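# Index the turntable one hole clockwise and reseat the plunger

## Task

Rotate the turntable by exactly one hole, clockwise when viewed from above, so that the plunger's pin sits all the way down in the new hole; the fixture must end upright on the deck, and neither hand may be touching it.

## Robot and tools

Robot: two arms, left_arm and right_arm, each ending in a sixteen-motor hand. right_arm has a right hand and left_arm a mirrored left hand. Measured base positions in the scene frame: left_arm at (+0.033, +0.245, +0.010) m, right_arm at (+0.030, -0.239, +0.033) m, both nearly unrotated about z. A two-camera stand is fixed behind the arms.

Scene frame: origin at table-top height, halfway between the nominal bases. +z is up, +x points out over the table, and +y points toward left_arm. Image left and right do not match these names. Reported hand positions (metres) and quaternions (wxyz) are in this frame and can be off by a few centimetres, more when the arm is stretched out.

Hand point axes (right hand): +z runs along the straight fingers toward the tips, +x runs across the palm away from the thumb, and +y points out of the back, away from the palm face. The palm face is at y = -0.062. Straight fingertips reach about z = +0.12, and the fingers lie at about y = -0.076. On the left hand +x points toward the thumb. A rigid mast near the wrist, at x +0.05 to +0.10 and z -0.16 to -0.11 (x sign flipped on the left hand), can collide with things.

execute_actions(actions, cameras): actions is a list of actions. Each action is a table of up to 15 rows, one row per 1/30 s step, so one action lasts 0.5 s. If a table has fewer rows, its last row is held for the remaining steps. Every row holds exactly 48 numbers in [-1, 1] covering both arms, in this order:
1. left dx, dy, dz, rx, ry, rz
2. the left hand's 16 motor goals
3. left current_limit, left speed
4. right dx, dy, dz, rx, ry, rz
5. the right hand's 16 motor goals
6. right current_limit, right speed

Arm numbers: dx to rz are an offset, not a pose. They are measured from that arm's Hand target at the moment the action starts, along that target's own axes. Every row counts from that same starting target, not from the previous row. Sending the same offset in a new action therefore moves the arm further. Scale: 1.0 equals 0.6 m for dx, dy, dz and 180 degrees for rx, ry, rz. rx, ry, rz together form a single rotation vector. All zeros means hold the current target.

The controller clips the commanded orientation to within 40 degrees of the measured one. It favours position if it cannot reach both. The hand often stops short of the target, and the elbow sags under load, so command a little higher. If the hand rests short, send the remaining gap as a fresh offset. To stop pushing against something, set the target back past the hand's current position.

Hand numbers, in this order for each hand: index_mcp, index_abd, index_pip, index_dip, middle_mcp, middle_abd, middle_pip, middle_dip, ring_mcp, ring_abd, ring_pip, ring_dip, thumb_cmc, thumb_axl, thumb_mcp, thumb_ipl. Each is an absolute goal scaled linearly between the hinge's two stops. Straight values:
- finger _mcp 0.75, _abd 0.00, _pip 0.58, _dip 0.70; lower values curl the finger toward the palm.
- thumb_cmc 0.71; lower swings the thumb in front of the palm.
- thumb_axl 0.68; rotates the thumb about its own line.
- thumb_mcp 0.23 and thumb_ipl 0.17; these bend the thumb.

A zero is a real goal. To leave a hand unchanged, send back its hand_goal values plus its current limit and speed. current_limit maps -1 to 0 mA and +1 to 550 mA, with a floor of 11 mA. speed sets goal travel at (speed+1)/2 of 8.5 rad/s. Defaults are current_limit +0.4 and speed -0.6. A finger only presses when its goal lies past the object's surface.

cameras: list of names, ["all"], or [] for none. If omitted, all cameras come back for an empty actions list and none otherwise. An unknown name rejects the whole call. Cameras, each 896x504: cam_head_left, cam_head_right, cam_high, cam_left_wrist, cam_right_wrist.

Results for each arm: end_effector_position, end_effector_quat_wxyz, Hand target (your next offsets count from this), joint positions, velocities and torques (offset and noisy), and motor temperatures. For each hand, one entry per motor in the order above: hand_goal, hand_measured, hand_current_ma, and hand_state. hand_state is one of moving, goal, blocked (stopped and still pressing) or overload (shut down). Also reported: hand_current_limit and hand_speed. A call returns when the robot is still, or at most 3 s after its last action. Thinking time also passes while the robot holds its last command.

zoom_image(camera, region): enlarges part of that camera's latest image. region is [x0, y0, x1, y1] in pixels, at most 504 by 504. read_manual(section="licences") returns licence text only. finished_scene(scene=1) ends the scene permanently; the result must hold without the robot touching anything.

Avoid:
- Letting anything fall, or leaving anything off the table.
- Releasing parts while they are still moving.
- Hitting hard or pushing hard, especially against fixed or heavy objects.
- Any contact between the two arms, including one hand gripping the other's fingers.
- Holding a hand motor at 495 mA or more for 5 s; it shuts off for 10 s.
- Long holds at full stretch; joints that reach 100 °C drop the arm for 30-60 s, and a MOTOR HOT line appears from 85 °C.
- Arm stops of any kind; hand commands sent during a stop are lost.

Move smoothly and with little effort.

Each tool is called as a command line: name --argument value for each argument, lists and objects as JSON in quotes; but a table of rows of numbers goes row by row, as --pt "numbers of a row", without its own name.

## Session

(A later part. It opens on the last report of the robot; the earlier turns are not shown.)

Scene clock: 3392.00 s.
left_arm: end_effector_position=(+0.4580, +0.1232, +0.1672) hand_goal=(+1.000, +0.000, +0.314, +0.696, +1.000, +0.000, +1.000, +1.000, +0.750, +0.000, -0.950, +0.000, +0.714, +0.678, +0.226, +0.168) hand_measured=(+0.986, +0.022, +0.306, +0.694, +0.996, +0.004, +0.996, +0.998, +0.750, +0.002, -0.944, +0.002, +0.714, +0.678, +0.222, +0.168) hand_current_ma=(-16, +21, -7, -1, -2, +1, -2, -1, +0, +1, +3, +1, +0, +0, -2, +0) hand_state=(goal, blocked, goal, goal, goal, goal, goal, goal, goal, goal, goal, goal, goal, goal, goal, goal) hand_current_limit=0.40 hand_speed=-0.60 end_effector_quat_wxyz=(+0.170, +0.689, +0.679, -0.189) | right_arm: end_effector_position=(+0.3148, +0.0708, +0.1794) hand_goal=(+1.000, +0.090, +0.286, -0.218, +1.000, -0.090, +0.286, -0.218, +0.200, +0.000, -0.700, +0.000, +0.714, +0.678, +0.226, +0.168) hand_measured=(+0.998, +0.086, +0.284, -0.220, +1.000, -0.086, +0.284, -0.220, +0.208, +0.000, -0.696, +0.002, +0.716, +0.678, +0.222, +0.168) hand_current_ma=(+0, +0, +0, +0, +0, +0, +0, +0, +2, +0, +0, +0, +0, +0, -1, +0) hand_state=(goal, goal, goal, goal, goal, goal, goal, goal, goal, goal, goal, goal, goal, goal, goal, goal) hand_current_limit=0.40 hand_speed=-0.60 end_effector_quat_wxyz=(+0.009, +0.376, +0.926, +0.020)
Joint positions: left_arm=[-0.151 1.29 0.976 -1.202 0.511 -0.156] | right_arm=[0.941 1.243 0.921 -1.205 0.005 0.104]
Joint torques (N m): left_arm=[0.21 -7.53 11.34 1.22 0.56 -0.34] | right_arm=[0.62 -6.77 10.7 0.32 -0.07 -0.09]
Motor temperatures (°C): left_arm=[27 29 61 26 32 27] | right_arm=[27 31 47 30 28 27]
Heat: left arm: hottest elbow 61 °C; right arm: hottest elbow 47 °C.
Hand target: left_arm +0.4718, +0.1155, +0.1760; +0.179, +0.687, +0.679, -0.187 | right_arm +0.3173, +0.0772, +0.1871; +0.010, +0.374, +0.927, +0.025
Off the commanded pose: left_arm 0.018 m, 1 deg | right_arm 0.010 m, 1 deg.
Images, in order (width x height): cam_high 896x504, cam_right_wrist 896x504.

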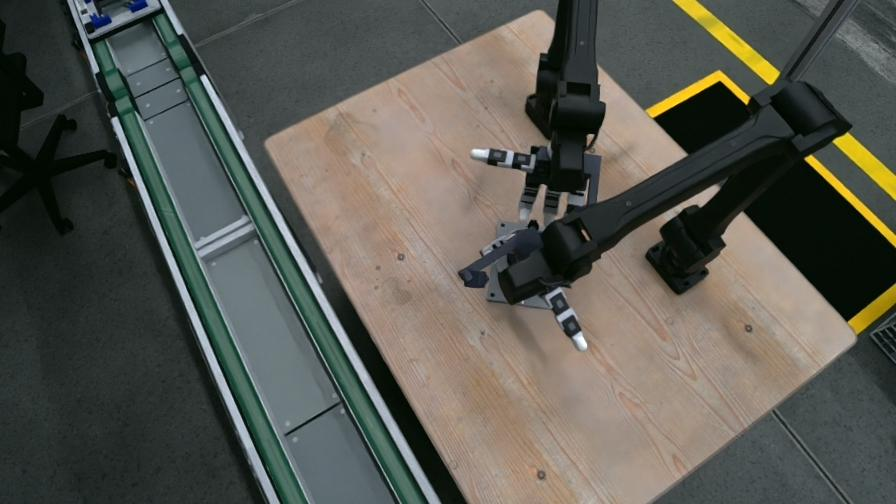

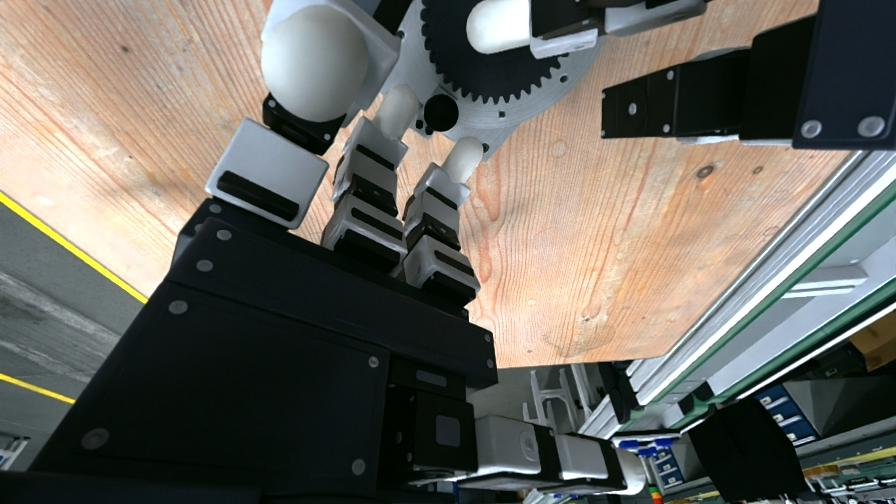

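execute_actions --actions '[[[0,0,0,0,0,0, 1,0,0.314,0.696, 1,0,1,1, 0.75,0,-0.95,0, 0.714,0.678,0.226,0.168, 0.4,-0.6, 0,-0.001,0.03,0.001,0,0, 1,0.09,0.285,-0.218, 1,-0.09,0.285,-0.218, 0.2,0,-0.7,0, 0.714,0.678,0.226,0.168, 0.4,-0.6],[0,0,0,0,0,0, 1,0,0.314,0.696, 1,0,1,1, 0.75,0,-0.95,0, 0.714,0.678,0.226,0.168, 0.4,-0.6, 0,-0.003,0.065,0.002,0,0, 1,0.09,0.285,-0.218, 1,-0.09,0.285,-0.218, 0.2,0,-0.7,0, 0.714,0.678,0.226,0.168, 0.4,-0.6]]]' --cameras '["cam_right_wrist"]'

zoom_image --camera "cam_right_wrist" --region '[370, 80, 490, 200]'

Scene clock: 3402.30 s.
left_arm: end_effector_position=(+0.4580, +0.1232, +0.1672) hand_goal=(+1.000, +0.000, +0.314, +0.696, +1.000, +0.000, +1.000, +1.000, +0.750, +0.000, -0.950, +0.000, +0.714, +0.678, +0.226, +0.168) hand_measured=(+0.986, +0.022, +0.306, +0.694, +0.996, +0.004, +0.996, +0.998, +0.750, +0.002, -0.944, +0.002, +0.714, +0.678, +0.222, +0.168) hand_current_ma=(-16, +21, -7, -1, -2, +1, -2, -1, +0, +1, +3, +1, +0, +0, -2, +0) hand_state=(goal, blocked, goal, goal, goal, goal, goal, goal, goal, goal, goal, goal, goal, goal, goal, goal) hand_current_limit=0.40 hand_speed=-0.60 end_effector_quat_wxyz=(+0.170, +0.689, +0.679, -0.189) | right_arm: end_effector_position=(+0.3134, +0.0700, +0.1437) hand_goal=(+1.000, +0.090, +0.286, -0.218, +1.000, -0.090, +0.286, -0.218, +0.200, +0.000, -0.700, +0.000, +0.714, +0.678, +0.226, +0.168) hand_measured=(+0.998, +0.086, +0.284, -0.220, +0.998, -0.086, +0.284, -0.220, +0.208, +0.000, -0.696, +0.002, +0.716, +0.678, +0.222, +0.168) hand_current_ma=(+0, +0, +0, +0, +0, +0, +0, +0, +2, +0, +0, +0, +0, +0, -1, +0) hand_state=(goal, goal, goal, goal, goal, goal, goal, goal, goal, goal, goal, goal, goal, goal, goal, goal) hand_current_limit=0.40 hand_speed=-0.60 end_effector_quat_wxyz=(+0.006, +0.372, +0.928, +0.010)
Joint positions: left_arm=[-0.151 1.29 0.976 -1.202 0.511 -0.156] | right_arm=[0.941 1.29 0.866 -1.125 0.005 0.097]
Joint torques (N m): left_arm=[0.15 -7.53 11.34 1.2 0.57 -0.34] | right_arm=[0.62 -6.71 9.54 1.44 -0.08 -0.08]
Motor temperatures (°C): left_arm=[27 29 61 26 32 27] | right_arm=[27 31 48 30 28 27]
Heat: left arm: hottest elbow 61 °C; right arm: hottest elbow 48 °C.
Hand target: left_arm +0.4718, +0.1155, +0.1760; +0.179, +0.687, +0.679, -0.187 | right_arm +0.3175, +0.0774, +0.1480; +0.008, +0.374, +0.927, +0.022
Off the commanded pose: left_arm 0.018 m, 1 deg | right_arm 0.010 m, 1 deg.
Images, in order (width x height): cam_right_wrist 896x504.

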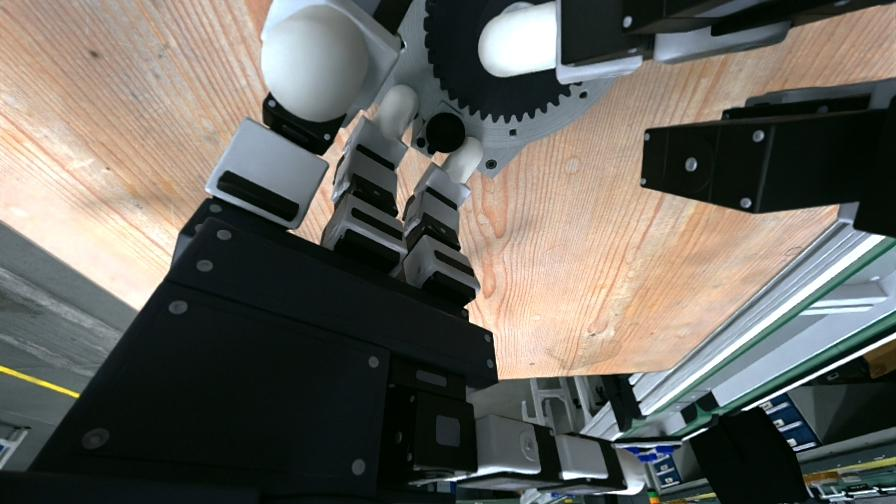

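Scaled by 4.200.

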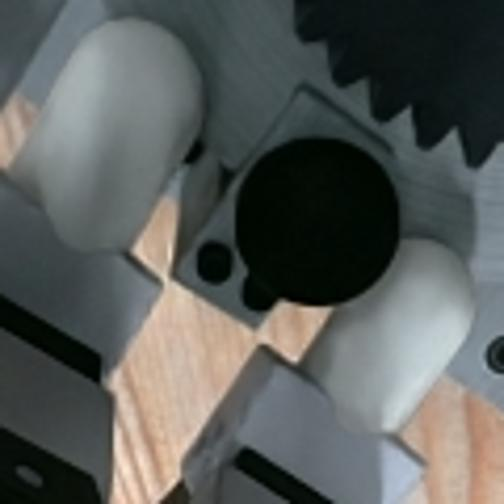

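execute_actions --actions '[[[0,0,0,0,0,0, 1,0,0.314,0.696, 1,0,1,1, 0.75,0,-0.95,0, 0.714,0.678,0.226,0.168, 0.4,-0.6, -0.006,0.008,0.002,-0.002,0,0, 1,0.09,0.285,-0.218, 1,-0.09,0.285,-0.218, 0.2,0,-0.7,0, 0.714,0.678,0.226,0.168, 0.4,-0.6]]]' --cameras '["cam_right_wrist"]'

zoom_image --camera "cam_right_wrist" --region '[370, 80, 490, 200]'

Scene clock: 3409.57 s.
left_arm: end_effector_position=(+0.4580, +0.1232, +0.1672) hand_goal=(+1.000, +0.000, +0.314, +0.696, +1.000, +0.000, +1.000, +1.000, +0.750, +0.000, -0.950, +0.000, +0.714, +0.678, +0.226, +0.168) hand_measured=(+0.986, +0.022, +0.306, +0.694, +0.996, +0.004, +0.996, +0.998, +0.750, +0.002, -0.944, +0.002, +0.714, +0.678, +0.222, +0.168) hand_current_ma=(-16, +21, -7, -1, -2, +1, -2, -1, +0, +1, +3, +1, +0, +0, -2, +0) hand_state=(goal, blocked, goal, goal, goal, goal, goal, goal, goal, goal, goal, goal, goal, goal, goal, goal) hand_current_limit=0.40 hand_speed=-0.60 end_effector_quat_wxyz=(+0.170, +0.689, +0.679, -0.189) | right_arm: end_effector_position=(+0.3153, +0.0723, +0.1448) hand_goal=(+1.000, +0.090, +0.286, -0.218, +1.000, -0.090, +0.286, -0.218, +0.200, +0.000, -0.700, +0.000, +0.714, +0.678, +0.226, +0.168) hand_measured=(+0.998, +0.086, +0.284, -0.220, +0.998, -0.086, +0.284, -0.220, +0.208, +0.000, -0.696, +0.002, +0.716, +0.678, +0.222, +0.168) hand_current_ma=(+0, +0, +0, +0, +0, +0, +0, +0, +2, +0, +0, +0, +0, +0, -1, +0) hand_state=(goal, goal, goal, goal, goal, goal, goal, goal, goal, goal, goal, goal, goal, goal, goal, goal) hand_current_limit=0.40 hand_speed=-0.60 end_effector_quat_wxyz=(+0.007, +0.372, +0.928, +0.016)
Joint positions: left_arm=[-0.151 1.29 0.976 -1.202 0.511 -0.156] | right_arm=[0.941 1.29 0.866 -1.112 0.005 0.097]
Joint torques (N m): left_arm=[0.15 -7.53 11.33 1.22 0.56 -0.34] | right_arm=[-0.21 -6.48 9.76 1.51 -0.07 -0.18]
Motor temperatures (°C): left_arm=[27 29 61 26 32 27] | right_arm=[27 31 47 30 28 27]
Heat: left arm: hottest elbow 61 °C; right arm: hottest elbow 47 °C.
Hand target: left_arm +0.4718, +0.1155, +0.1760; +0.179, +0.687, +0.679, -0.187 | right_arm +0.3235, +0.0784, +0.1470; +0.010, +0.374, +0.927, +0.025
Off the commanded pose: left_arm 0.018 m, 1 deg | right_arm 0.011 m, 1 deg.
Images, in order (width x height): cam_right_wrist 896x504.

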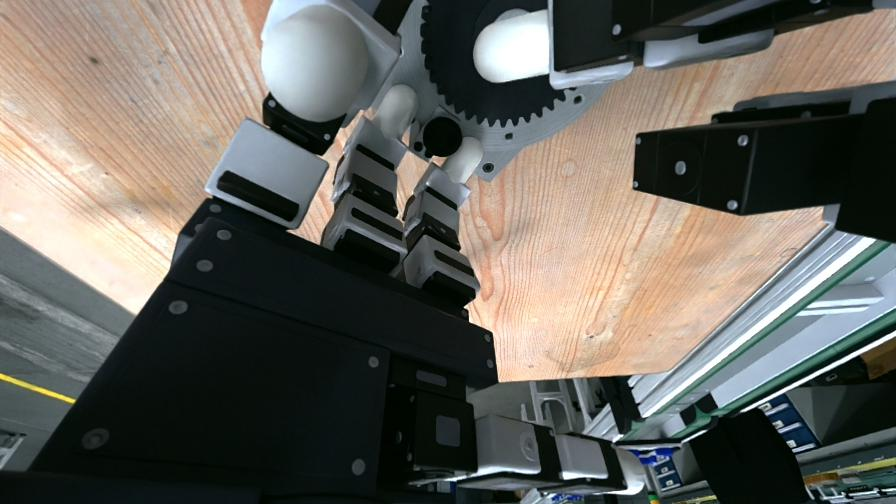

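Scaled by 4.200.

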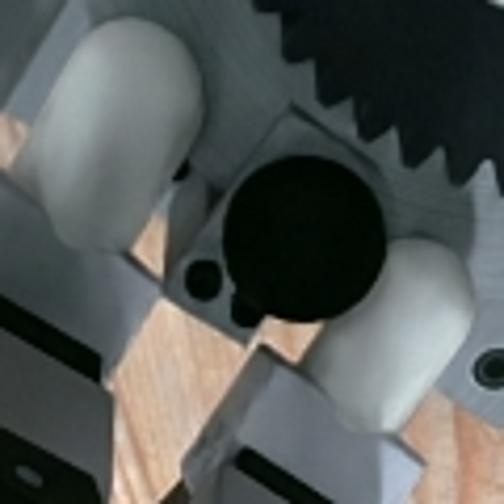

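execute_actions --actions '[[[0,0,0,0,0,0, 1,0,0.314,0.696, 1,0,1,1, 0.75,0,-0.95,0, 0.714,0.678,0.226,0.168, 0.4,-0.6, -0.009,-0.002,0.009,0,0,0, 1,0.09,0.285,-0.218, 1,-0.09,0.285,-0.218, 0.2,0,-0.7,0, 0.714,0.678,0.226,0.168, 0.4,-0.6]]]' --cameras '["cam_right_wrist"]'

zoom_image --camera "cam_right_wrist" --region '[370, 80, 490, 200]'

Scene clock: 3418.40 s.
left_arm: end_effector_position=(+0.4580, +0.1232, +0.1672) hand_goal=(+1.000, +0.000, +0.314, +0.696, +1.000, +0.000, +1.000, +1.000, +0.750, +0.000, -0.950, +0.000, +0.714, +0.678, +0.226, +0.168) hand_measured=(+0.986, +0.022, +0.306, +0.694, +0.996, +0.004, +0.996, +0.998, +0.750, +0.002, -0.944, +0.002, +0.714, +0.678, +0.222, +0.168) hand_current_ma=(-16, +21, -7, -1, -2, +1, -2, -1, +0, +1, +3, +1, +0, +0, -2, +0) hand_state=(goal, blocked, goal, goal, goal, goal, goal, goal, goal, goal, goal, goal, goal, goal, goal, goal) hand_current_limit=0.40 hand_speed=-0.60 end_effector_quat_wxyz=(+0.170, +0.689, +0.679, -0.189) | right_arm: end_effector_position=(+0.3206, +0.0717, +0.1448) hand_goal=(+1.000, +0.090, +0.286, -0.218, +1.000, -0.090, +0.286, -0.218, +0.200, +0.000, -0.700, +0.000, +0.714, +0.678, +0.226, +0.168) hand_measured=(+0.998, +0.086, +0.284, -0.220, +0.998, -0.088, +0.284, -0.220, +0.208, +0.000, -0.696, +0.002, +0.716, +0.678, +0.222, +0.168) hand_current_ma=(+0, +0, +0, +0, +0, +0, +0, +0, +2, +0, +0, +0, +0, +0, -1, +0) hand_state=(goal, goal, goal, goal, goal, goal, goal, goal, goal, goal, goal, goal, goal, goal, goal, goal) hand_current_limit=0.40 hand_speed=-0.60 end_effector_quat_wxyz=(+0.009, +0.376, +0.926, +0.022)
Joint positions: left_arm=[-0.151 1.29 0.976 -1.202 0.511 -0.156] | right_arm=[0.929 1.291 0.864 -1.097 0.004 0.092]
Joint torques (N m): left_arm=[0.15 -7.47 11.33 1.22 0.57 -0.33] | right_arm=[-0.5 -6.3 8.77 1.55 -0.05 -0.22]
Motor temperatures (°C): left_arm=[27 29 61 26 32 27] | right_arm=[27 31 47 30 28 27]
Heat: left arm: hottest elbow 61 °C; right arm: hottest elbow 47 °C.
Hand target: left_arm +0.4718, +0.1155, +0.1760; +0.179, +0.687, +0.679, -0.187 | right_arm +0.3267, +0.0740, +0.1416; +0.010, +0.374, +0.927, +0.025
Off the commanded pose: left_arm 0.018 m, 1 deg | right_arm 0.007 m, 0 deg.
Images, in order (width x height): cam_right_wrist 896x504.

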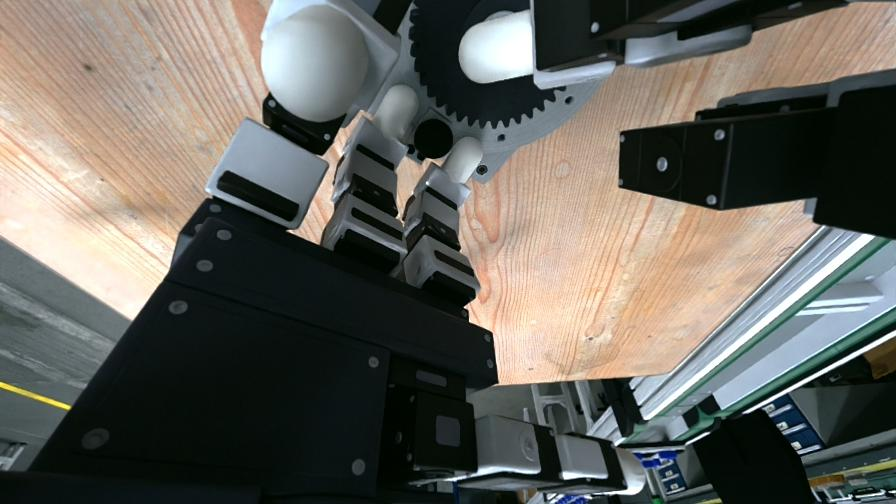

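Scaled by 4.200.

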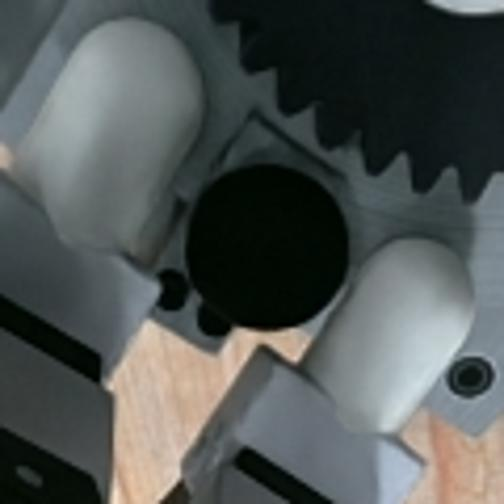

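execute_actions --actions '[[[0,0,0,0,0,0, 1,0,0.314,0.696, 1,0,1,1, 0.75,0,-0.95,0, 0.714,0.678,0.226,0.168, 0.4,-0.6, 0.002,-0.005,0.002,0,0,0, 1,0.09,0.285,-0.218, 1,-0.09,0.285,-0.218, 0.2,0,-0.7,0, 0.714,0.678,0.226,0.168, 0.4,-0.6]]]' --cameras '["cam_right_wrist"]'

zoom_image --camera "cam_right_wrist" --region '[370, 80, 490, 200]'

Scene clock: 3427.83 s.
left_arm: end_effector_position=(+0.4580, +0.1232, +0.1672) hand_goal=(+1.000, +0.000, +0.314, +0.696, +1.000, +0.000, +1.000, +1.000, +0.750, +0.000, -0.950, +0.000, +0.714, +0.678, +0.226, +0.168) hand_measured=(+0.986, +0.022, +0.306, +0.694, +0.996, +0.004, +0.996, +0.998, +0.750, +0.002, -0.944, +0.002, +0.714, +0.678, +0.222, +0.168) hand_current_ma=(-16, +21, -7, -1, -2, +1, -2, -1, +0, +1, +3, +1, +0, +0, -2, +0) hand_state=(goal, blocked, goal, goal, goal, goal, goal, goal, goal, goal, goal, goal, goal, goal, goal, goal) hand_current_limit=0.40 hand_speed=-0.60 end_effector_quat_wxyz=(+0.170, +0.689, +0.679, -0.189) | right_arm: end_effector_position=(+0.3195, +0.0704, +0.1424) hand_goal=(+1.000, +0.090, +0.286, -0.218, +1.000, -0.090, +0.286, -0.218, +0.200, +0.000, -0.700, +0.000, +0.714, +0.678, +0.226, +0.168) hand_measured=(+0.996, +0.086, +0.284, -0.220, +0.996, -0.088, +0.280, -0.222, +0.208, +0.000, -0.696, +0.002, +0.716, +0.678, +0.222, +0.168) hand_current_ma=(-1, +0, +0, +0, -1, +0, -1, -1, +2, +0, +0, +0, +0, +0, -1, +0) hand_state=(goal, goal, goal, goal, goal, goal, goal, goal, goal, goal, goal, goal, goal, goal, goal, goal) hand_current_limit=0.40 hand_speed=-0.60 end_effector_quat_wxyz=(+0.008, +0.376, +0.926, +0.020)
Joint positions: left_arm=[-0.151 1.29 0.976 -1.202 0.511 -0.156] | right_arm=[0.929 1.291 0.858 -1.094 0.004 0.092]
Joint torques (N m): left_arm=[0.21 -7.53 11.33 1.22 0.57 -0.33] | right_arm=[-0.26 -6.77 8.55 1.52 -0.04 -0.18]
Motor temperatures (°C): left_arm=[27 29 61 26 32 27] | right_arm=[27 31 47 30 28 27]
Heat: left arm: hottest elbow 61 °C; right arm: hottest elbow 47 °C.
Hand target: left_arm +0.4718, +0.1155, +0.1760; +0.179, +0.687, +0.679, -0.187 | right_arm +0.3238, +0.0728, +0.1402; +0.010, +0.374, +0.927, +0.025
Off the commanded pose: left_arm 0.018 m, 1 deg | right_arm 0.005 m, 1 deg.
Images, in order (width x height): cam_right_wrist 896x504.

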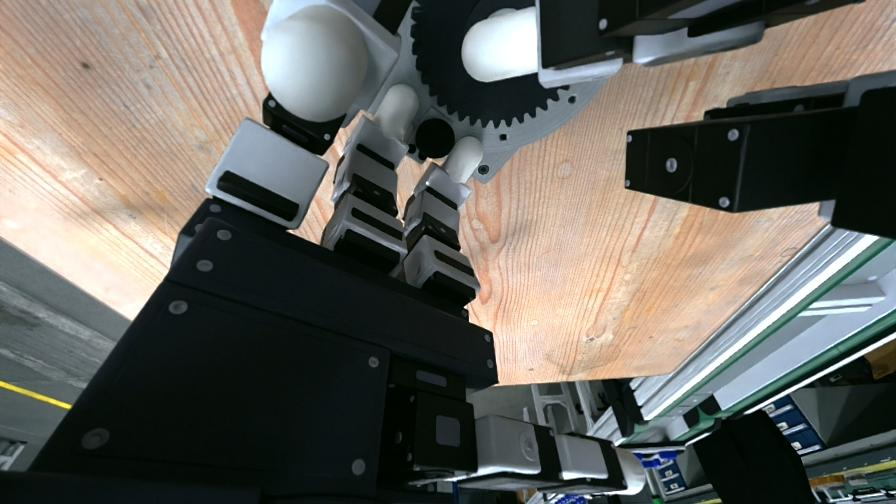

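Scaled by 4.200.

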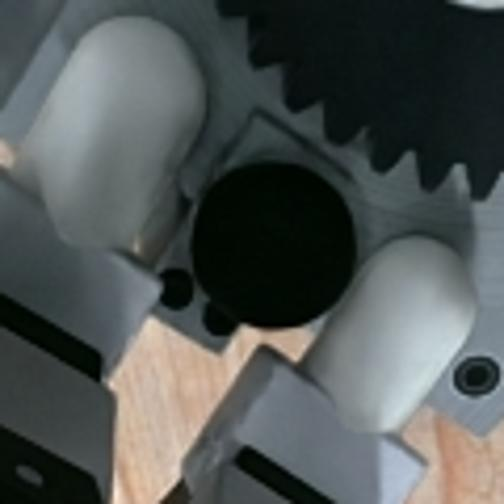

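execute_actions --actions '[[[0,0,0,0,0,0, 1,0,0.314,0.696, 1,0,1,1, 0.75,0,-0.95,0, 0.714,0.678,0.226,0.168, 0.4,-0.6, 0,-0.002,0,0,0,0, 1,-0.1,0.285,-0.218, 1,0.12,0.285,-0.218, 0.2,0,-0.7,0, 0.714,0.678,0.226,0.168, 0.2,-0.85]]]' --cameras '["cam_right_wrist"]'

zoom_image --camera "cam_right_wrist" --region '[370, 80, 490, 200]'

Scene clock: 3432.67 s.
left_arm: end_effector_position=(+0.4580, +0.1232, +0.1672) hand_goal=(+1.000, +0.000, +0.314, +0.696, +1.000, +0.000, +1.000, +1.000, +0.750, +0.000, -0.950, +0.000, +0.714, +0.678, +0.226, +0.168) hand_measured=(+0.986, +0.022, +0.306, +0.694, +0.996, +0.004, +0.996, +0.998, +0.750, +0.002, -0.944, +0.002, +0.714, +0.678, +0.222, +0.168) hand_current_ma=(-16, +21, -7, -1, -2, +1, -2, -1, +0, +1, +3, +1, +0, +0, -2, +0) hand_state=(goal, blocked, goal, goal, goal, goal, goal, goal, goal, goal, goal, goal, goal, goal, goal, goal) hand_current_limit=0.40 hand_speed=-0.60 end_effector_quat_wxyz=(+0.170, +0.689, +0.679, -0.189) | right_arm: end_effector_position=(+0.3183, +0.0714, +0.1424) hand_goal=(+1.000, -0.100, +0.286, -0.218, +1.000, +0.120, +0.286, -0.218, +0.200, +0.000, -0.700, +0.000, +0.714, +0.678, +0.226, +0.168) hand_measured=(+0.996, -0.070, +0.282, -0.222, +0.996, +0.082, +0.280, -0.222, +0.208, +0.000, -0.696, +0.002, +0.716, +0.678, +0.222, +0.168) hand_current_ma=(-1, +17, -1, +0, -1, -25, -1, -1, +2, +0, +0, +0, +0, +0, -1, +0) hand_state=(goal, blocked, goal, goal, goal, blocked, goal, goal, goal, goal, goal, goal, goal, goal, goal, goal) hand_current_limit=0.20 hand_speed=-0.85 end_effector_quat_wxyz=(+0.007, +0.375, +0.927, +0.021)
Joint positions: left_arm=[-0.151 1.29 0.976 -1.202 0.511 -0.156] | right_arm=[0.932 1.291 0.858 -1.094 0.002 0.092]
Joint torques (N m): left_arm=[0.26 -7.59 11.34 1.21 0.57 -0.33] | right_arm=[-0.21 -7.06 8.31 1.51 0.02 -0.18]
Motor temperatures (°C): left_arm=[27 29 61 26 32 27] | right_arm=[27 31 47 30 28 27]
Heat: left arm: hottest elbow 61 °C; right arm: hottest elbow 47 °C.
Hand target: left_arm +0.4718, +0.1155, +0.1760; +0.179, +0.687, +0.679, -0.187 | right_arm +0.3230, +0.0719, +0.1402; +0.010, +0.374, +0.927, +0.025
Off the commanded pose: left_arm 0.018 m, 1 deg | right_arm 0.005 m, 1 deg.
Images, in order (width x height): cam_right_wrist 896x504.

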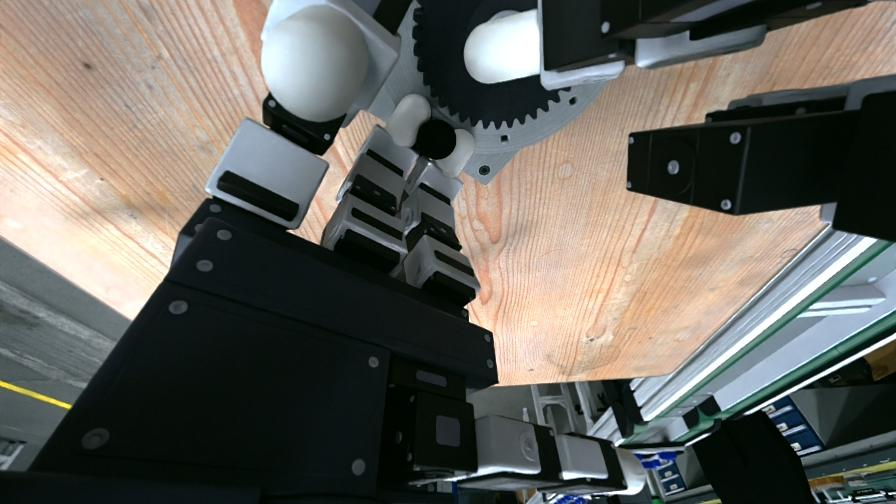

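Scaled by 4.200.

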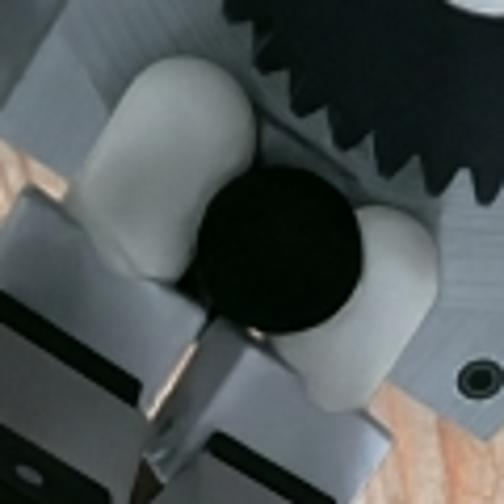

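execute_actions --actions '[[[0,0,0,0,0,0, 1,0,0.314,0.696, 1,0,1,1, 0.75,0,-0.95,0, 0.714,0.678,0.226,0.168, 0.4,-0.6, 0,0,0,0,0,0, 1,-0.3,0.285,-0.218, 1,0.3,0.285,-0.218, 0.2,0,-0.7,0, 0.714,0.678,0.226,0.168, 0.5,-0.85]],[[0,0,0,0,0,0, 1,0,0.314,0.696, 1,0,1,1, 0.75,0,-0.95,0, 0.714,0.678,0.226,0.168, 0.4,-0.6, 0,0.003,-0.008,-0.003,0,0, 1,-0.5,0.285,-0.24, 1,0.5,0.285,-0.24, 0.2,0,-0.7,0, 0.714,0.678,0.226,0.168, 0.75,-0.85]]]' --cameras '["cam_right_wrist"]'

zoom_image --camera "cam_right_wrist" --region '[370, 80, 490, 200]'

Scene clock: 3439.17 s.
left_arm: end_effector_position=(+0.4580, +0.1232, +0.1672) hand_goal=(+1.000, +0.000, +0.314, +0.696, +1.000, +0.000, +1.000, +1.000, +0.750, +0.000, -0.950, +0.000, +0.714, +0.678, +0.226, +0.168) hand_measured=(+0.986, +0.022, +0.306, +0.694, +0.996, +0.004, +0.996, +0.998, +0.750, +0.002, -0.944, +0.002, +0.714, +0.678, +0.222, +0.168) hand_current_ma=(-16, +21, -7, -1, -2, +1, -2, -1, +0, +1, +3, +1, +0, +0, -2, +0) hand_state=(goal, blocked, goal, goal, goal, goal, goal, goal, goal, goal, goal, goal, goal, goal, goal, goal) hand_current_limit=0.40 hand_speed=-0.60 end_effector_quat_wxyz=(+0.170, +0.689, +0.679, -0.189) | right_arm: end_effector_position=(+0.3168, +0.0714, +0.1410) hand_goal=(+1.000, -0.500, +0.286, -0.240, +1.000, +0.500, +0.286, -0.240, +0.200, +0.000, -0.700, +0.000, +0.714, +0.678, +0.226, +0.168) hand_measured=(+0.996, -0.092, +0.274, -0.246, +0.996, +0.146, +0.274, -0.242, +0.208, +0.000, -0.696, +0.002, +0.716, +0.678, +0.222, +0.168) hand_current_ma=(-1, +481, -4, -1, -1, -481, -4, +0, +2, +0, +0, +0, +0, +0, -1, +0) hand_state=(goal, blocked, goal, goal, goal, blocked, goal, goal, goal, goal, goal, goal, goal, goal, goal, goal) hand_current_limit=0.75 hand_speed=-0.85 end_effector_quat_wxyz=(+0.006, +0.371, +0.928, +0.020)
Joint positions: left_arm=[-0.151 1.29 0.976 -1.202 0.511 -0.156] | right_arm=[0.932 1.291 0.855 -1.094 -0.001 0.085]
Joint torques (N m): left_arm=[0.26 -7.47 11.33 1.21 0.57 -0.34] | right_arm=[-0.21 -7.65 8.91 1.39 0.15 -0.18]
Motor temperatures (°C): left_arm=[27 29 61 26 32 27] | right_arm=[27 31 46 30 28 27]
Heat: left arm: hottest elbow 61 °C; right arm: hottest elbow 46 °C.
Hand target: left_arm +0.4718, +0.1155, +0.1760; +0.179, +0.687, +0.679, -0.187 | right_arm +0.3241, +0.0730, +0.1450; +0.011, +0.374, +0.927, +0.029
Off the commanded pose: left_arm 0.018 m, 1 deg | right_arm 0.009 m, 1 deg.
Images, in order (width x height): cam_right_wrist 896x504.

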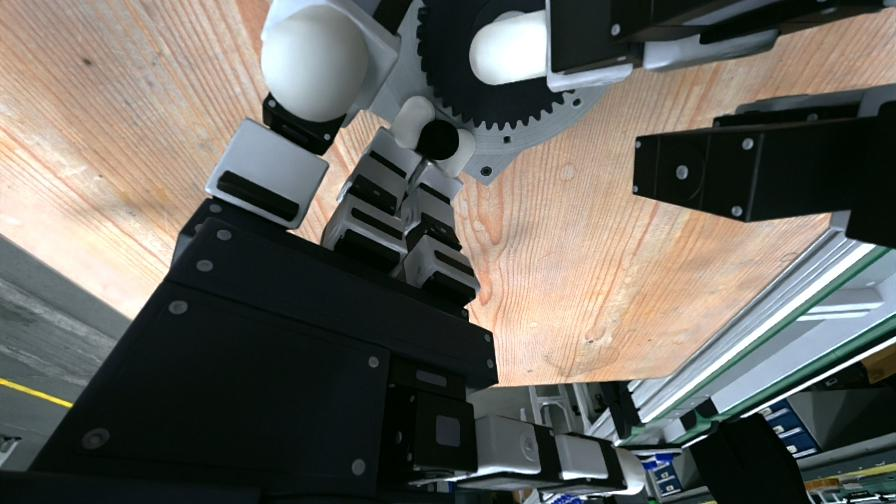

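Scaled by 4.200.

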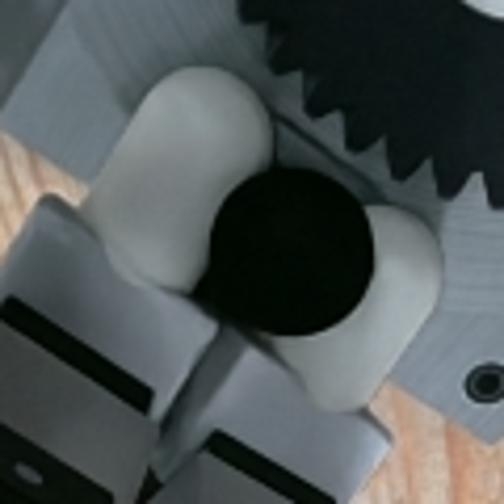

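execute_actions --actions '[[[0,0,0,0,0,0, 1,0,0.314,0.696, 1,0,1,1, 0.75,0,-0.95,0, 0.714,0.678,0.226,0.168, 0.4,-0.6, 0,0.01,-0.018,-0.01,0,0, 1,-0.6,0.28,-0.27, 1,0.6,0.28,-0.27, 0.2,0,-0.7,0, 0.714,0.678,0.226,0.168, 0.75,-0.85]]]' --cameras '["cam_right_wrist"]'

zoom_image --camera "cam_right_wrist" --region '[370, 80, 490, 200]'

Scene clock: 3444.07 s.
left_arm: end_effector_position=(+0.4580, +0.1232, +0.1672) hand_goal=(+1.000, +0.000, +0.314, +0.696, +1.000, +0.000, +1.000, +1.000, +0.750, +0.000, -0.950, +0.000, +0.714, +0.678, +0.226, +0.168) hand_measured=(+0.986, +0.022, +0.306, +0.694, +0.996, +0.004, +0.996, +0.998, +0.750, +0.002, -0.944, +0.002, +0.714, +0.678, +0.222, +0.168) hand_current_ma=(-16, +21, -7, -1, -2, +1, -2, -1, +0, +1, +3, +1, +0, +0, -2, +0) hand_state=(goal, blocked, goal, goal, goal, goal, goal, goal, goal, goal, goal, goal, goal, goal, goal, goal) hand_current_limit=0.40 hand_speed=-0.60 end_effector_quat_wxyz=(+0.170, +0.689, +0.679, -0.189) | right_arm: end_effector_position=(+0.3173, +0.0720, +0.1412) hand_goal=(+1.000, -0.600, +0.280, -0.270, +1.000, +0.600, +0.280, -0.270, +0.200, +0.000, -0.700, +0.000, +0.714, +0.678, +0.226, +0.168) hand_measured=(+0.998, -0.092, +0.276, -0.266, +0.998, +0.152, +0.276, -0.260, +0.208, +0.000, -0.696, +0.002, +0.716, +0.678, +0.222, +0.168) hand_current_ma=(+0, +481, +0, +1, +0, -481, +0, +3, +2, +0, +0, +0, +0, +0, -1, +0) hand_state=(goal, blocked, goal, goal, goal, blocked, goal, goal, goal, goal, goal, goal, goal, goal, goal, goal) hand_current_limit=0.75 hand_speed=-0.85 end_effector_quat_wxyz=(+0.006, +0.371, +0.928, +0.021)
Joint positions: left_arm=[-0.151 1.29 0.976 -1.202 0.511 -0.156] | right_arm=[0.932 1.291 0.855 -1.091 -0.001 0.085]
Joint torques (N m): left_arm=[0.21 -7.53 11.36 1.21 0.57 -0.33] | right_arm=[-0.15 -9.05 9.65 1.57 0.27 -0.18]
Motor temperatures (°C): left_arm=[27 29 61 26 32 27] | right_arm=[27 31 47 30 28 27]
Heat: left arm: hottest elbow 61 °C; right arm: hottest elbow 47 °C.
Hand target: left_arm +0.4718, +0.1155, +0.1760; +0.179, +0.687, +0.679, -0.187 | right_arm +0.3278, +0.0768, +0.1562; +0.017, +0.373, +0.927, +0.044
Off the commanded pose: left_arm 0.018 m, 1 deg | right_arm 0.019 m, 3 deg.
Images, in order (width x height): cam_right_wrist 896x504.

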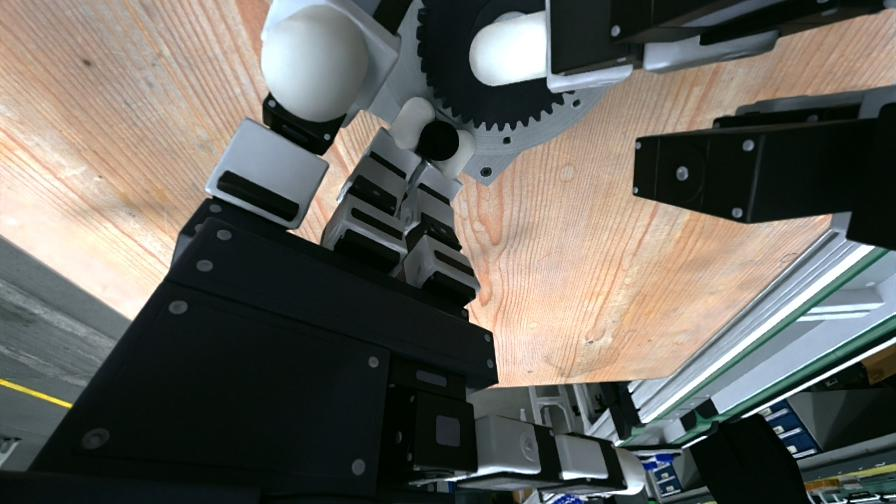

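Scaled by 4.200.

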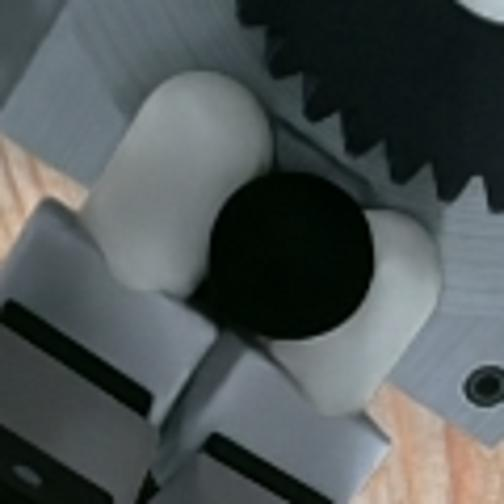

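execute_actions --actions '[[[0,0,0,0,0,0, 1,0,0.314,0.696, 1,0,1,1, 0.75,0,-0.95,0, 0.714,0.678,0.226,0.168, 0.4,-0.6, 0,0.008,-0.02,-0.008,0,0, 1,-0.7,0.25,-0.33, 1,0.7,0.25,-0.33, 0.2,0,-0.7,0, 0.714,0.678,0.226,0.168, 0.75,-0.85]]]' --cameras '["cam_right_wrist"]'

zoom_image --camera "cam_right_wrist" --region '[370, 80, 490, 200]'

Scene clock: 3450.30 s.
left_arm: end_effector_position=(+0.4580, +0.1232, +0.1672) hand_goal=(+1.000, +0.000, +0.314, +0.696, +1.000, +0.000, +1.000, +1.000, +0.750, +0.000, -0.950, +0.000, +0.714, +0.678, +0.226, +0.168) hand_measured=(+0.986, +0.022, +0.306, +0.694, +0.996, +0.004, +0.996, +0.998, +0.750, +0.002, -0.944, +0.002, +0.714, +0.678, +0.222, +0.168) hand_current_ma=(-16, +21, -7, -1, -2, +1, -2, -1, +0, +1, +3, +1, +0, +0, -2, +0) hand_state=(goal, blocked, goal, goal, goal, goal, goal, goal, goal, goal, goal, goal, goal, goal, goal, goal) hand_current_limit=0.40 hand_speed=-0.60 end_effector_quat_wxyz=(+0.170, +0.689, +0.679, -0.189) | right_arm: end_effector_position=(+0.3173, +0.0720, +0.1412) hand_goal=(+1.000, -0.700, +0.250, -0.330, +1.000, +0.700, +0.250, -0.330, +0.200, +0.000, -0.700, +0.000, +0.714, +0.678, +0.226, +0.168) hand_measured=(+1.000, -0.096, +0.266, -0.298, +1.000, +0.160, +0.268, -0.294, +0.208, +0.000, -0.696, +0.002, +0.716, +0.678, +0.222, +0.168) hand_current_ma=(+0, +481, +7, +24, +0, -481, +9, +30, +2, +0, +0, +0, +0, +0, -1, +0) hand_state=(goal, blocked, goal, blocked, goal, blocked, goal, blocked, goal, goal, goal, goal, goal, goal, goal, goal) hand_current_limit=0.75 hand_speed=-0.85 end_effector_quat_wxyz=(+0.006, +0.371, +0.928, +0.021)
Joint positions: left_arm=[-0.151 1.29 0.976 -1.202 0.511 -0.156] | right_arm=[0.932 1.291 0.855 -1.091 -0.001 0.085]
Joint torques (N m): left_arm=[0.21 -7.53 11.33 1.21 0.57 -0.34] | right_arm=[-0.21 -10.58 10.61 1.36 0.36 -0.18]
Motor temperatures (°C): left_arm=[27 29 61 26 32 27] | right_arm=[27 32 47 30 28 27]
Heat: left arm: hottest elbow 61 °C; right arm: hottest elbow 47 °C.
Hand target: left_arm +0.4718, +0.1155, +0.1760; +0.179, +0.687, +0.679, -0.187 | right_arm +0.3303, +0.0795, +0.1686; +0.022, +0.373, +0.926, +0.055
Off the commanded pose: left_arm 0.018 m, 1 deg | right_arm 0.031 m, 4 deg.
Images, in order (width x height): cam_right_wrist 896x504.

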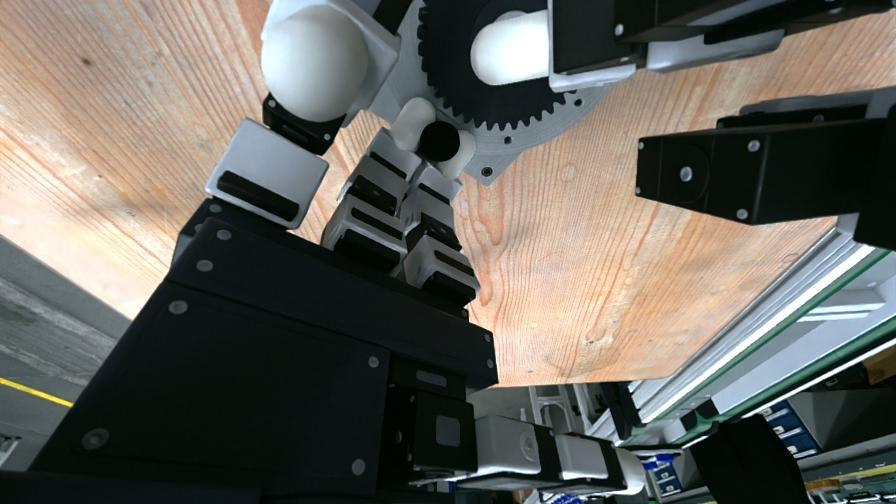

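Scaled by 4.200.

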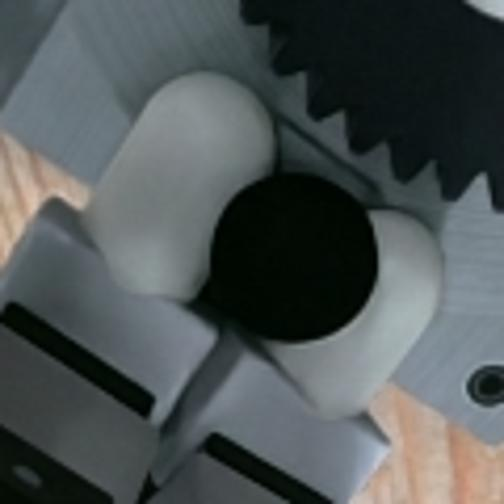

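execute_actions --actions '[[[0,0,0,0,0,0, 1,0,0.314,0.696, 1,0,1,1, 0.75,0,-0.95,0, 0.714,0.678,0.226,0.168, 0.4,-0.6, 0,0.005,-0.012,-0.005,0,0, 1,-0.7,0.2,-0.42, 1,0.7,0.2,-0.42, 0.2,0,-0.7,0, 0.714,0.678,0.226,0.168, 0.75,-0.85]]]' --cameras '["cam_right_wrist"]'

zoom_image --camera "cam_right_wrist" --region '[370, 80, 490, 200]'

Scene clock: 3454.97 s.
left_arm: end_effector_position=(+0.4580, +0.1232, +0.1672) hand_goal=(+1.000, +0.000, +0.314, +0.696, +1.000, +0.000, +1.000, +1.000, +0.750, +0.000, -0.950, +0.000, +0.714, +0.678, +0.226, +0.168) hand_measured=(+0.986, +0.022, +0.306, +0.694, +0.996, +0.004, +0.996, +0.998, +0.750, +0.002, -0.944, +0.002, +0.714, +0.678, +0.222, +0.168) hand_current_ma=(-16, +21, -7, -1, -2, +1, -2, -1, +0, +1, +3, +1, +0, +0, -2, +0) hand_state=(goal, blocked, goal, goal, goal, goal, goal, goal, goal, goal, goal, goal, goal, goal, goal, goal) hand_current_limit=0.40 hand_speed=-0.60 end_effector_quat_wxyz=(+0.170, +0.689, +0.679, -0.189) | right_arm: end_effector_position=(+0.3165, +0.0710, +0.1399) hand_goal=(+1.000, -0.700, +0.200, -0.420, +1.000, +0.700, +0.200, -0.420, +0.200, +0.000, -0.700, +0.000, +0.714, +0.678, +0.226, +0.168) hand_measured=(+1.000, -0.096, +0.246, -0.364, +1.000, +0.162, +0.252, -0.364, +0.208, +0.000, -0.696, +0.002, +0.716, +0.678, +0.222, +0.168) hand_current_ma=(+0, +481, +47, +65, +0, -481, +58, +67, +2, +0, +0, +0, +0, +0, -1, +0) hand_state=(goal, blocked, blocked, blocked, goal, blocked, blocked, blocked, goal, goal, goal, goal, goal, goal, goal, goal) hand_current_limit=0.75 hand_speed=-0.85 end_effector_quat_wxyz=(+0.006, +0.371, +0.928, +0.020)
Joint positions: left_arm=[-0.151 1.29 0.976 -1.202 0.511 -0.156] | right_arm=[0.932 1.291 0.852 -1.091 -0.001 0.085]
Joint torques (N m): left_arm=[0.15 -7.47 11.34 1.22 0.57 -0.33] | right_arm=[-0.15 -11.58 11.32 1.28 0.42 -0.18]
Motor temperatures (°C): left_arm=[27 29 61 26 32 27] | right_arm=[27 31 47 30 28 27]
Heat: left arm: hottest elbow 61 °C; right arm: hottest elbow 47 °C.
Hand target: left_arm +0.4718, +0.1155, +0.1760; +0.179, +0.687, +0.679, -0.187 | right_arm +0.3318, +0.0810, +0.1761; +0.025, +0.373, +0.925, +0.063
Off the commanded pose: left_arm 0.018 m, 1 deg | right_arm 0.041 m, 5 deg.
Images, in order (width x height): cam_right_wrist 896x504.

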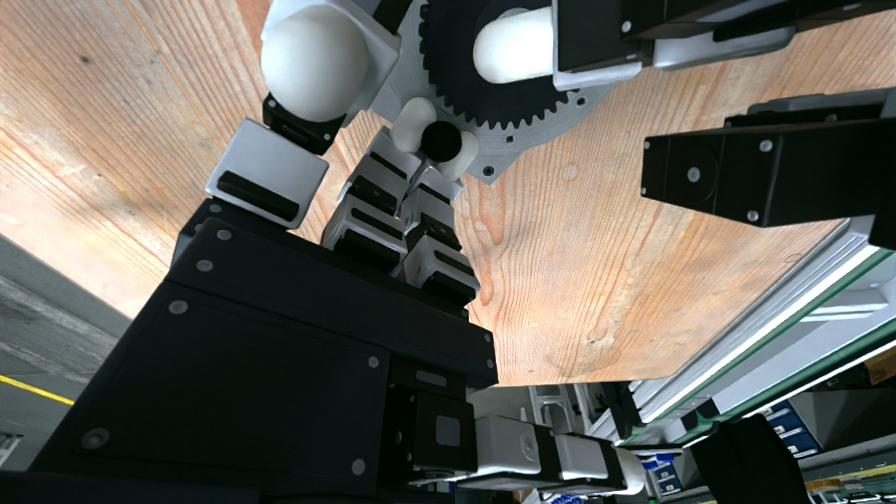

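Scaled by 4.200.

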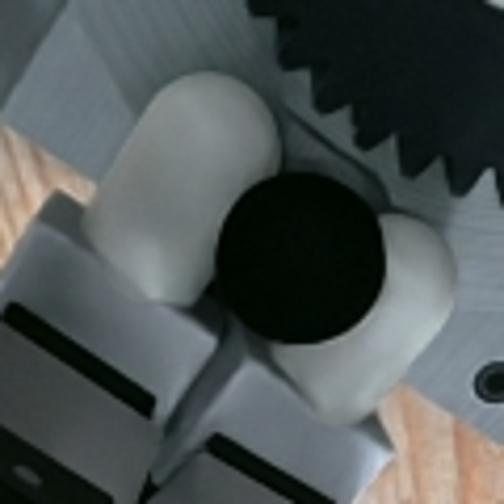

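execute_actions --actions '[[[0,0,0,0,0,0, 1,0,0.314,0.696, 1,0,1,1, 0.75,0,-0.95,0, 0.714,0.678,0.226,0.168, 0.4,-0.6, 0,0.004,-0.015,-0.005,0,0, 1,-0.8,0.13,-0.5, 1,0.8,0.13,-0.5, 0.2,0,-0.7,0, 0.714,0.678,0.226,0.168, 0.75,-0.85]]]' --cameras '["cam_right_wrist"]'

zoom_image --camera "cam_right_wrist" --region '[370, 80, 490, 200]'

Scene clock: 3461.73 s.
left_arm: end_effector_position=(+0.4580, +0.1232, +0.1672) hand_goal=(+1.000, +0.000, +0.314, +0.696, +1.000, +0.000, +1.000, +1.000, +0.750, +0.000, -0.950, +0.000, +0.714, +0.678, +0.226, +0.168) hand_measured=(+0.986, +0.022, +0.306, +0.694, +0.996, +0.004, +0.996, +0.998, +0.750, +0.002, -0.944, +0.002, +0.714, +0.678, +0.222, +0.168) hand_current_ma=(-16, +21, -7, -1, -2, +1, -2, -1, +0, +1, +3, +1, +0, +0, -2, +0) hand_state=(goal, blocked, goal, goal, goal, goal, goal, goal, goal, goal, goal, goal, goal, goal, goal, goal) hand_current_limit=0.40 hand_speed=-0.60 end_effector_quat_wxyz=(+0.170, +0.689, +0.679, -0.189) | right_arm: end_effector_position=(+0.3157, +0.0700, +0.1392) hand_goal=(+1.000, -0.800, +0.130, -0.500, +1.000, +0.800, +0.130, -0.500, +0.200, +0.000, -0.700, +0.000, +0.714, +0.678, +0.226, +0.168) hand_measured=(+1.000, -0.096, +0.204, -0.422, +1.000, +0.166, +0.214, -0.418, +0.208, +0.000, -0.696, +0.002, +0.716, +0.678, +0.222, +0.168) hand_current_ma=(+0, +481, +106, +120, +0, -481, +132, +133, +2, +0, +0, +0, +0, +0, -1, +0) hand_state=(goal, blocked, blocked, blocked, goal, blocked, blocked, blocked, goal, goal, goal, goal, goal, goal, goal, goal) hand_current_limit=0.75 hand_speed=-0.85 end_effector_quat_wxyz=(+0.005, +0.371, +0.928, +0.019)
Joint positions: left_arm=[-0.151 1.29 0.976 -1.202 0.511 -0.156] | right_arm=[0.932 1.29 0.849 -1.091 -0.001 0.085]
Joint torques (N m): left_arm=[0.15 -7.53 11.32 1.22 0.57 -0.34] | right_arm=[-0.15 -12.75 12.14 0.98 0.48 -0.18]
Motor temperatures (°C): left_arm=[27 29 61 26 32 27] | right_arm=[27 32 47 30 28 27]
Heat: left arm: hottest elbow 61 °C; right arm: hottest elbow 47 °C.
Hand target: left_arm +0.4718, +0.1155, +0.1760; +0.179, +0.687, +0.679, -0.187 | right_arm +0.3326, +0.0818, +0.1853; +0.028, +0.373, +0.925, +0.070
Off the commanded pose: left_arm 0.018 m, 1 deg | right_arm 0.051 m, 6 deg.
Images, in order (width x height): cam_right_wrist 896x504.

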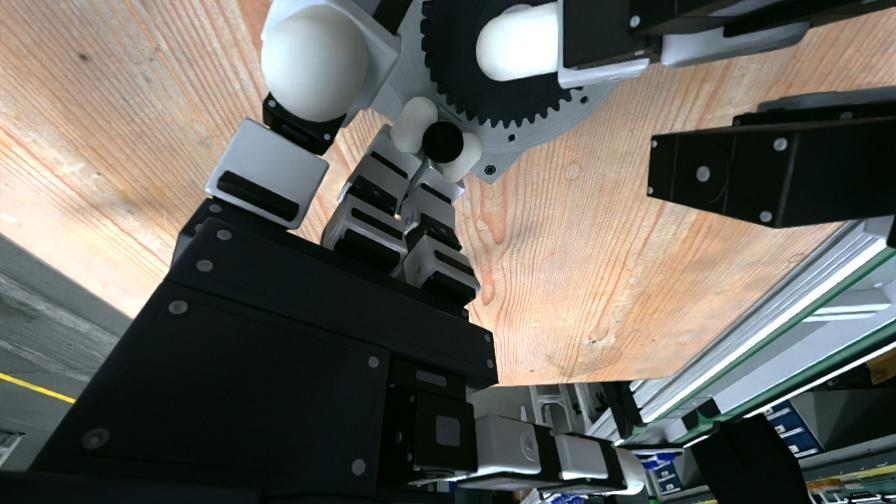

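Scaled by 4.200.

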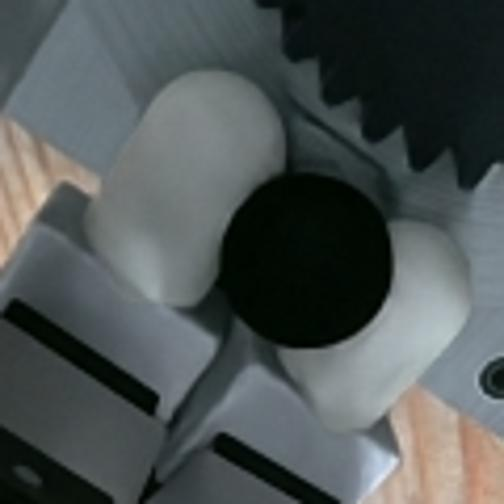

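execute_actions --actions '[[[0.012,0,0.021,0,0,0, 1,0,0.314,0.696, 1,0,1,1, 0.75,0,-0.95,0, 0.714,0.678,0.226,0.168, 0.4,-0.6, 0,0,0,0,0,0, 1,-0.8,0.12,-0.51, 1,0.8,0.12,-0.51, 0.2,0,-0.7,0, 0.714,0.678,0.226,0.168, 0.75,-0.85],[0.025,0,0.043,0,0,0, 1,0,0.314,0.696, 1,0,1,1, 0.75,0,-0.95,0, 0.714,0.678,0.226,0.168, 0.6,-0.6, 0,0,0,0,0,0, 1,-0.8,0.12,-0.51, 1,0.8,0.12,-0.51, 0.2,0,-0.7,0, 0.714,0.678,0.226,0.168, 0.75,-0.85]]]' --cameras '["cam_right_wrist"]'

zoom_image --camera "cam_right_wrist" --region '[370, 80, 490, 200]'

Scene clock: 3473.47 s.
left_arm: end_effector_position=(+0.4713, +0.1193, +0.1629) hand_goal=(+1.000, +0.000, +0.314, +0.696, +1.000, +0.000, +1.000, +1.000, +0.750, +0.000, -0.950, +0.000, +0.714, +0.678, +0.226, +0.168) hand_measured=(+1.000, -0.022, +0.320, +0.698, +0.996, +0.004, +0.996, +0.998, +0.750, +0.002, -0.944, +0.002, +0.714, +0.678, +0.222, +0.168) hand_current_ma=(+0, -23, +4, +1, -2, +1, -2, -1, +0, +1, +3, +1, +0, +0, -3, +0) hand_state=(goal, blocked, goal, goal, goal, goal, goal, goal, goal, goal, goal, goal, goal, goal, goal, goal) hand_current_limit=0.60 hand_speed=-0.60 end_effector_quat_wxyz=(+0.189, +0.687, +0.678, -0.180) | right_arm: end_effector_position=(+0.3157, +0.0700, +0.1392) hand_goal=(+1.000, -0.800, +0.120, -0.510, +1.000, +0.800, +0.120, -0.510, +0.200, +0.000, -0.700, +0.000, +0.714, +0.678, +0.226, +0.168) hand_measured=(+1.000, -0.096, +0.198, -0.430, +1.000, +0.166, +0.208, -0.424, +0.208, +0.000, -0.696, +0.002, +0.716, +0.678, +0.222, +0.168) hand_current_ma=(+0, +481, +119, +128, +0, -481, +149, +145, +2, +0, +0, +0, +0, +0, -1, +0) hand_state=(goal, blocked, blocked, blocked, goal, blocked, blocked, blocked, goal, goal, goal, goal, goal, goal, goal, goal) hand_current_limit=0.75 hand_speed=-0.85 end_effector_quat_wxyz=(+0.005, +0.371, +0.928, +0.019)
Joint positions: left_arm=[-0.154 1.307 0.966 -1.129 0.52 -0.171] | right_arm=[0.932 1.29 0.849 -1.091 -0.001 0.085]
Joint torques (N m): left_arm=[0.09 -6.95 7.49 1.62 0.24 -0.27] | right_arm=[-0.15 -12.75 12.14 0.98 0.48 -0.17]
Motor temperatures (°C): left_arm=[27 29 61 26 32 27] | right_arm=[27 32 48 30 28 27]
Heat: left arm: hottest elbow 61 °C; right arm: hottest elbow 48 °C.
Hand target: left_arm +0.4716, +0.1155, +0.1462; +0.179, +0.687, +0.679, -0.187 | right_arm +0.3326, +0.0818, +0.1853; +0.028, +0.373, +0.925, +0.070
Off the commanded pose: left_arm 0.017 m, 1 deg | right_arm 0.051 m, 6 deg.
Images, in order (width x height): cam_right_wrist 896x504.

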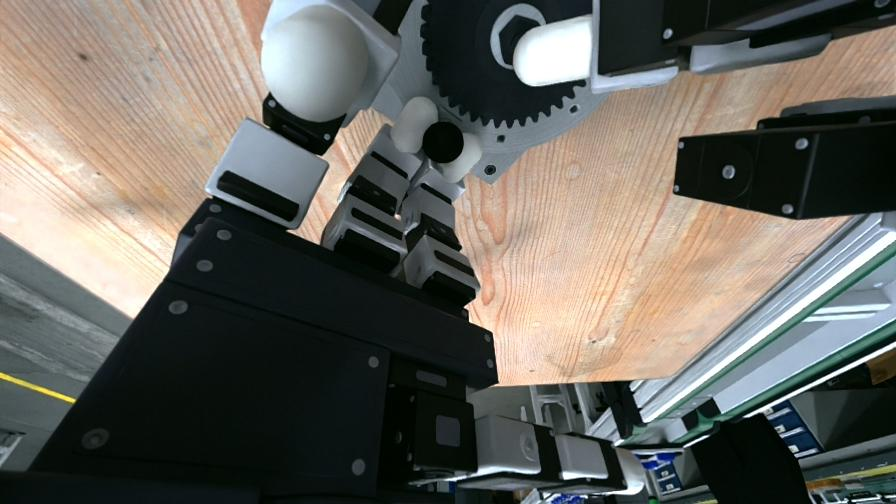

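Scaled by 4.200.

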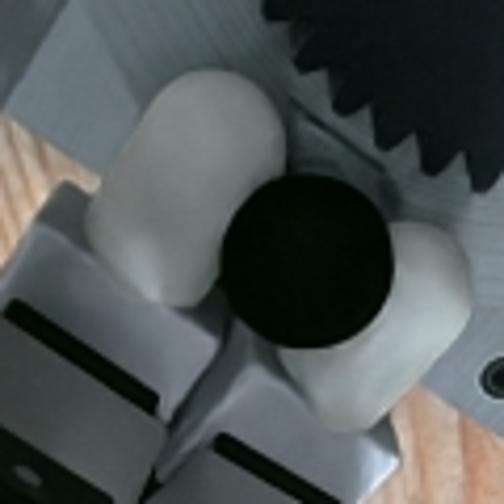

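zoom_image --camera "cam_right_wrist" --region '[360, 0, 660, 200]'

Scaled by 1.680.

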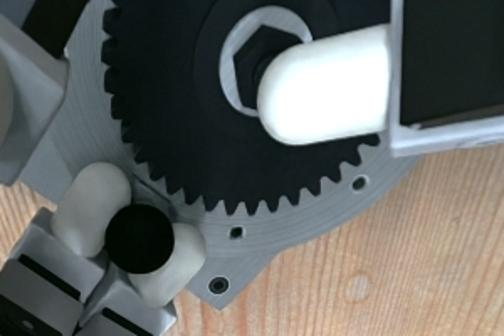

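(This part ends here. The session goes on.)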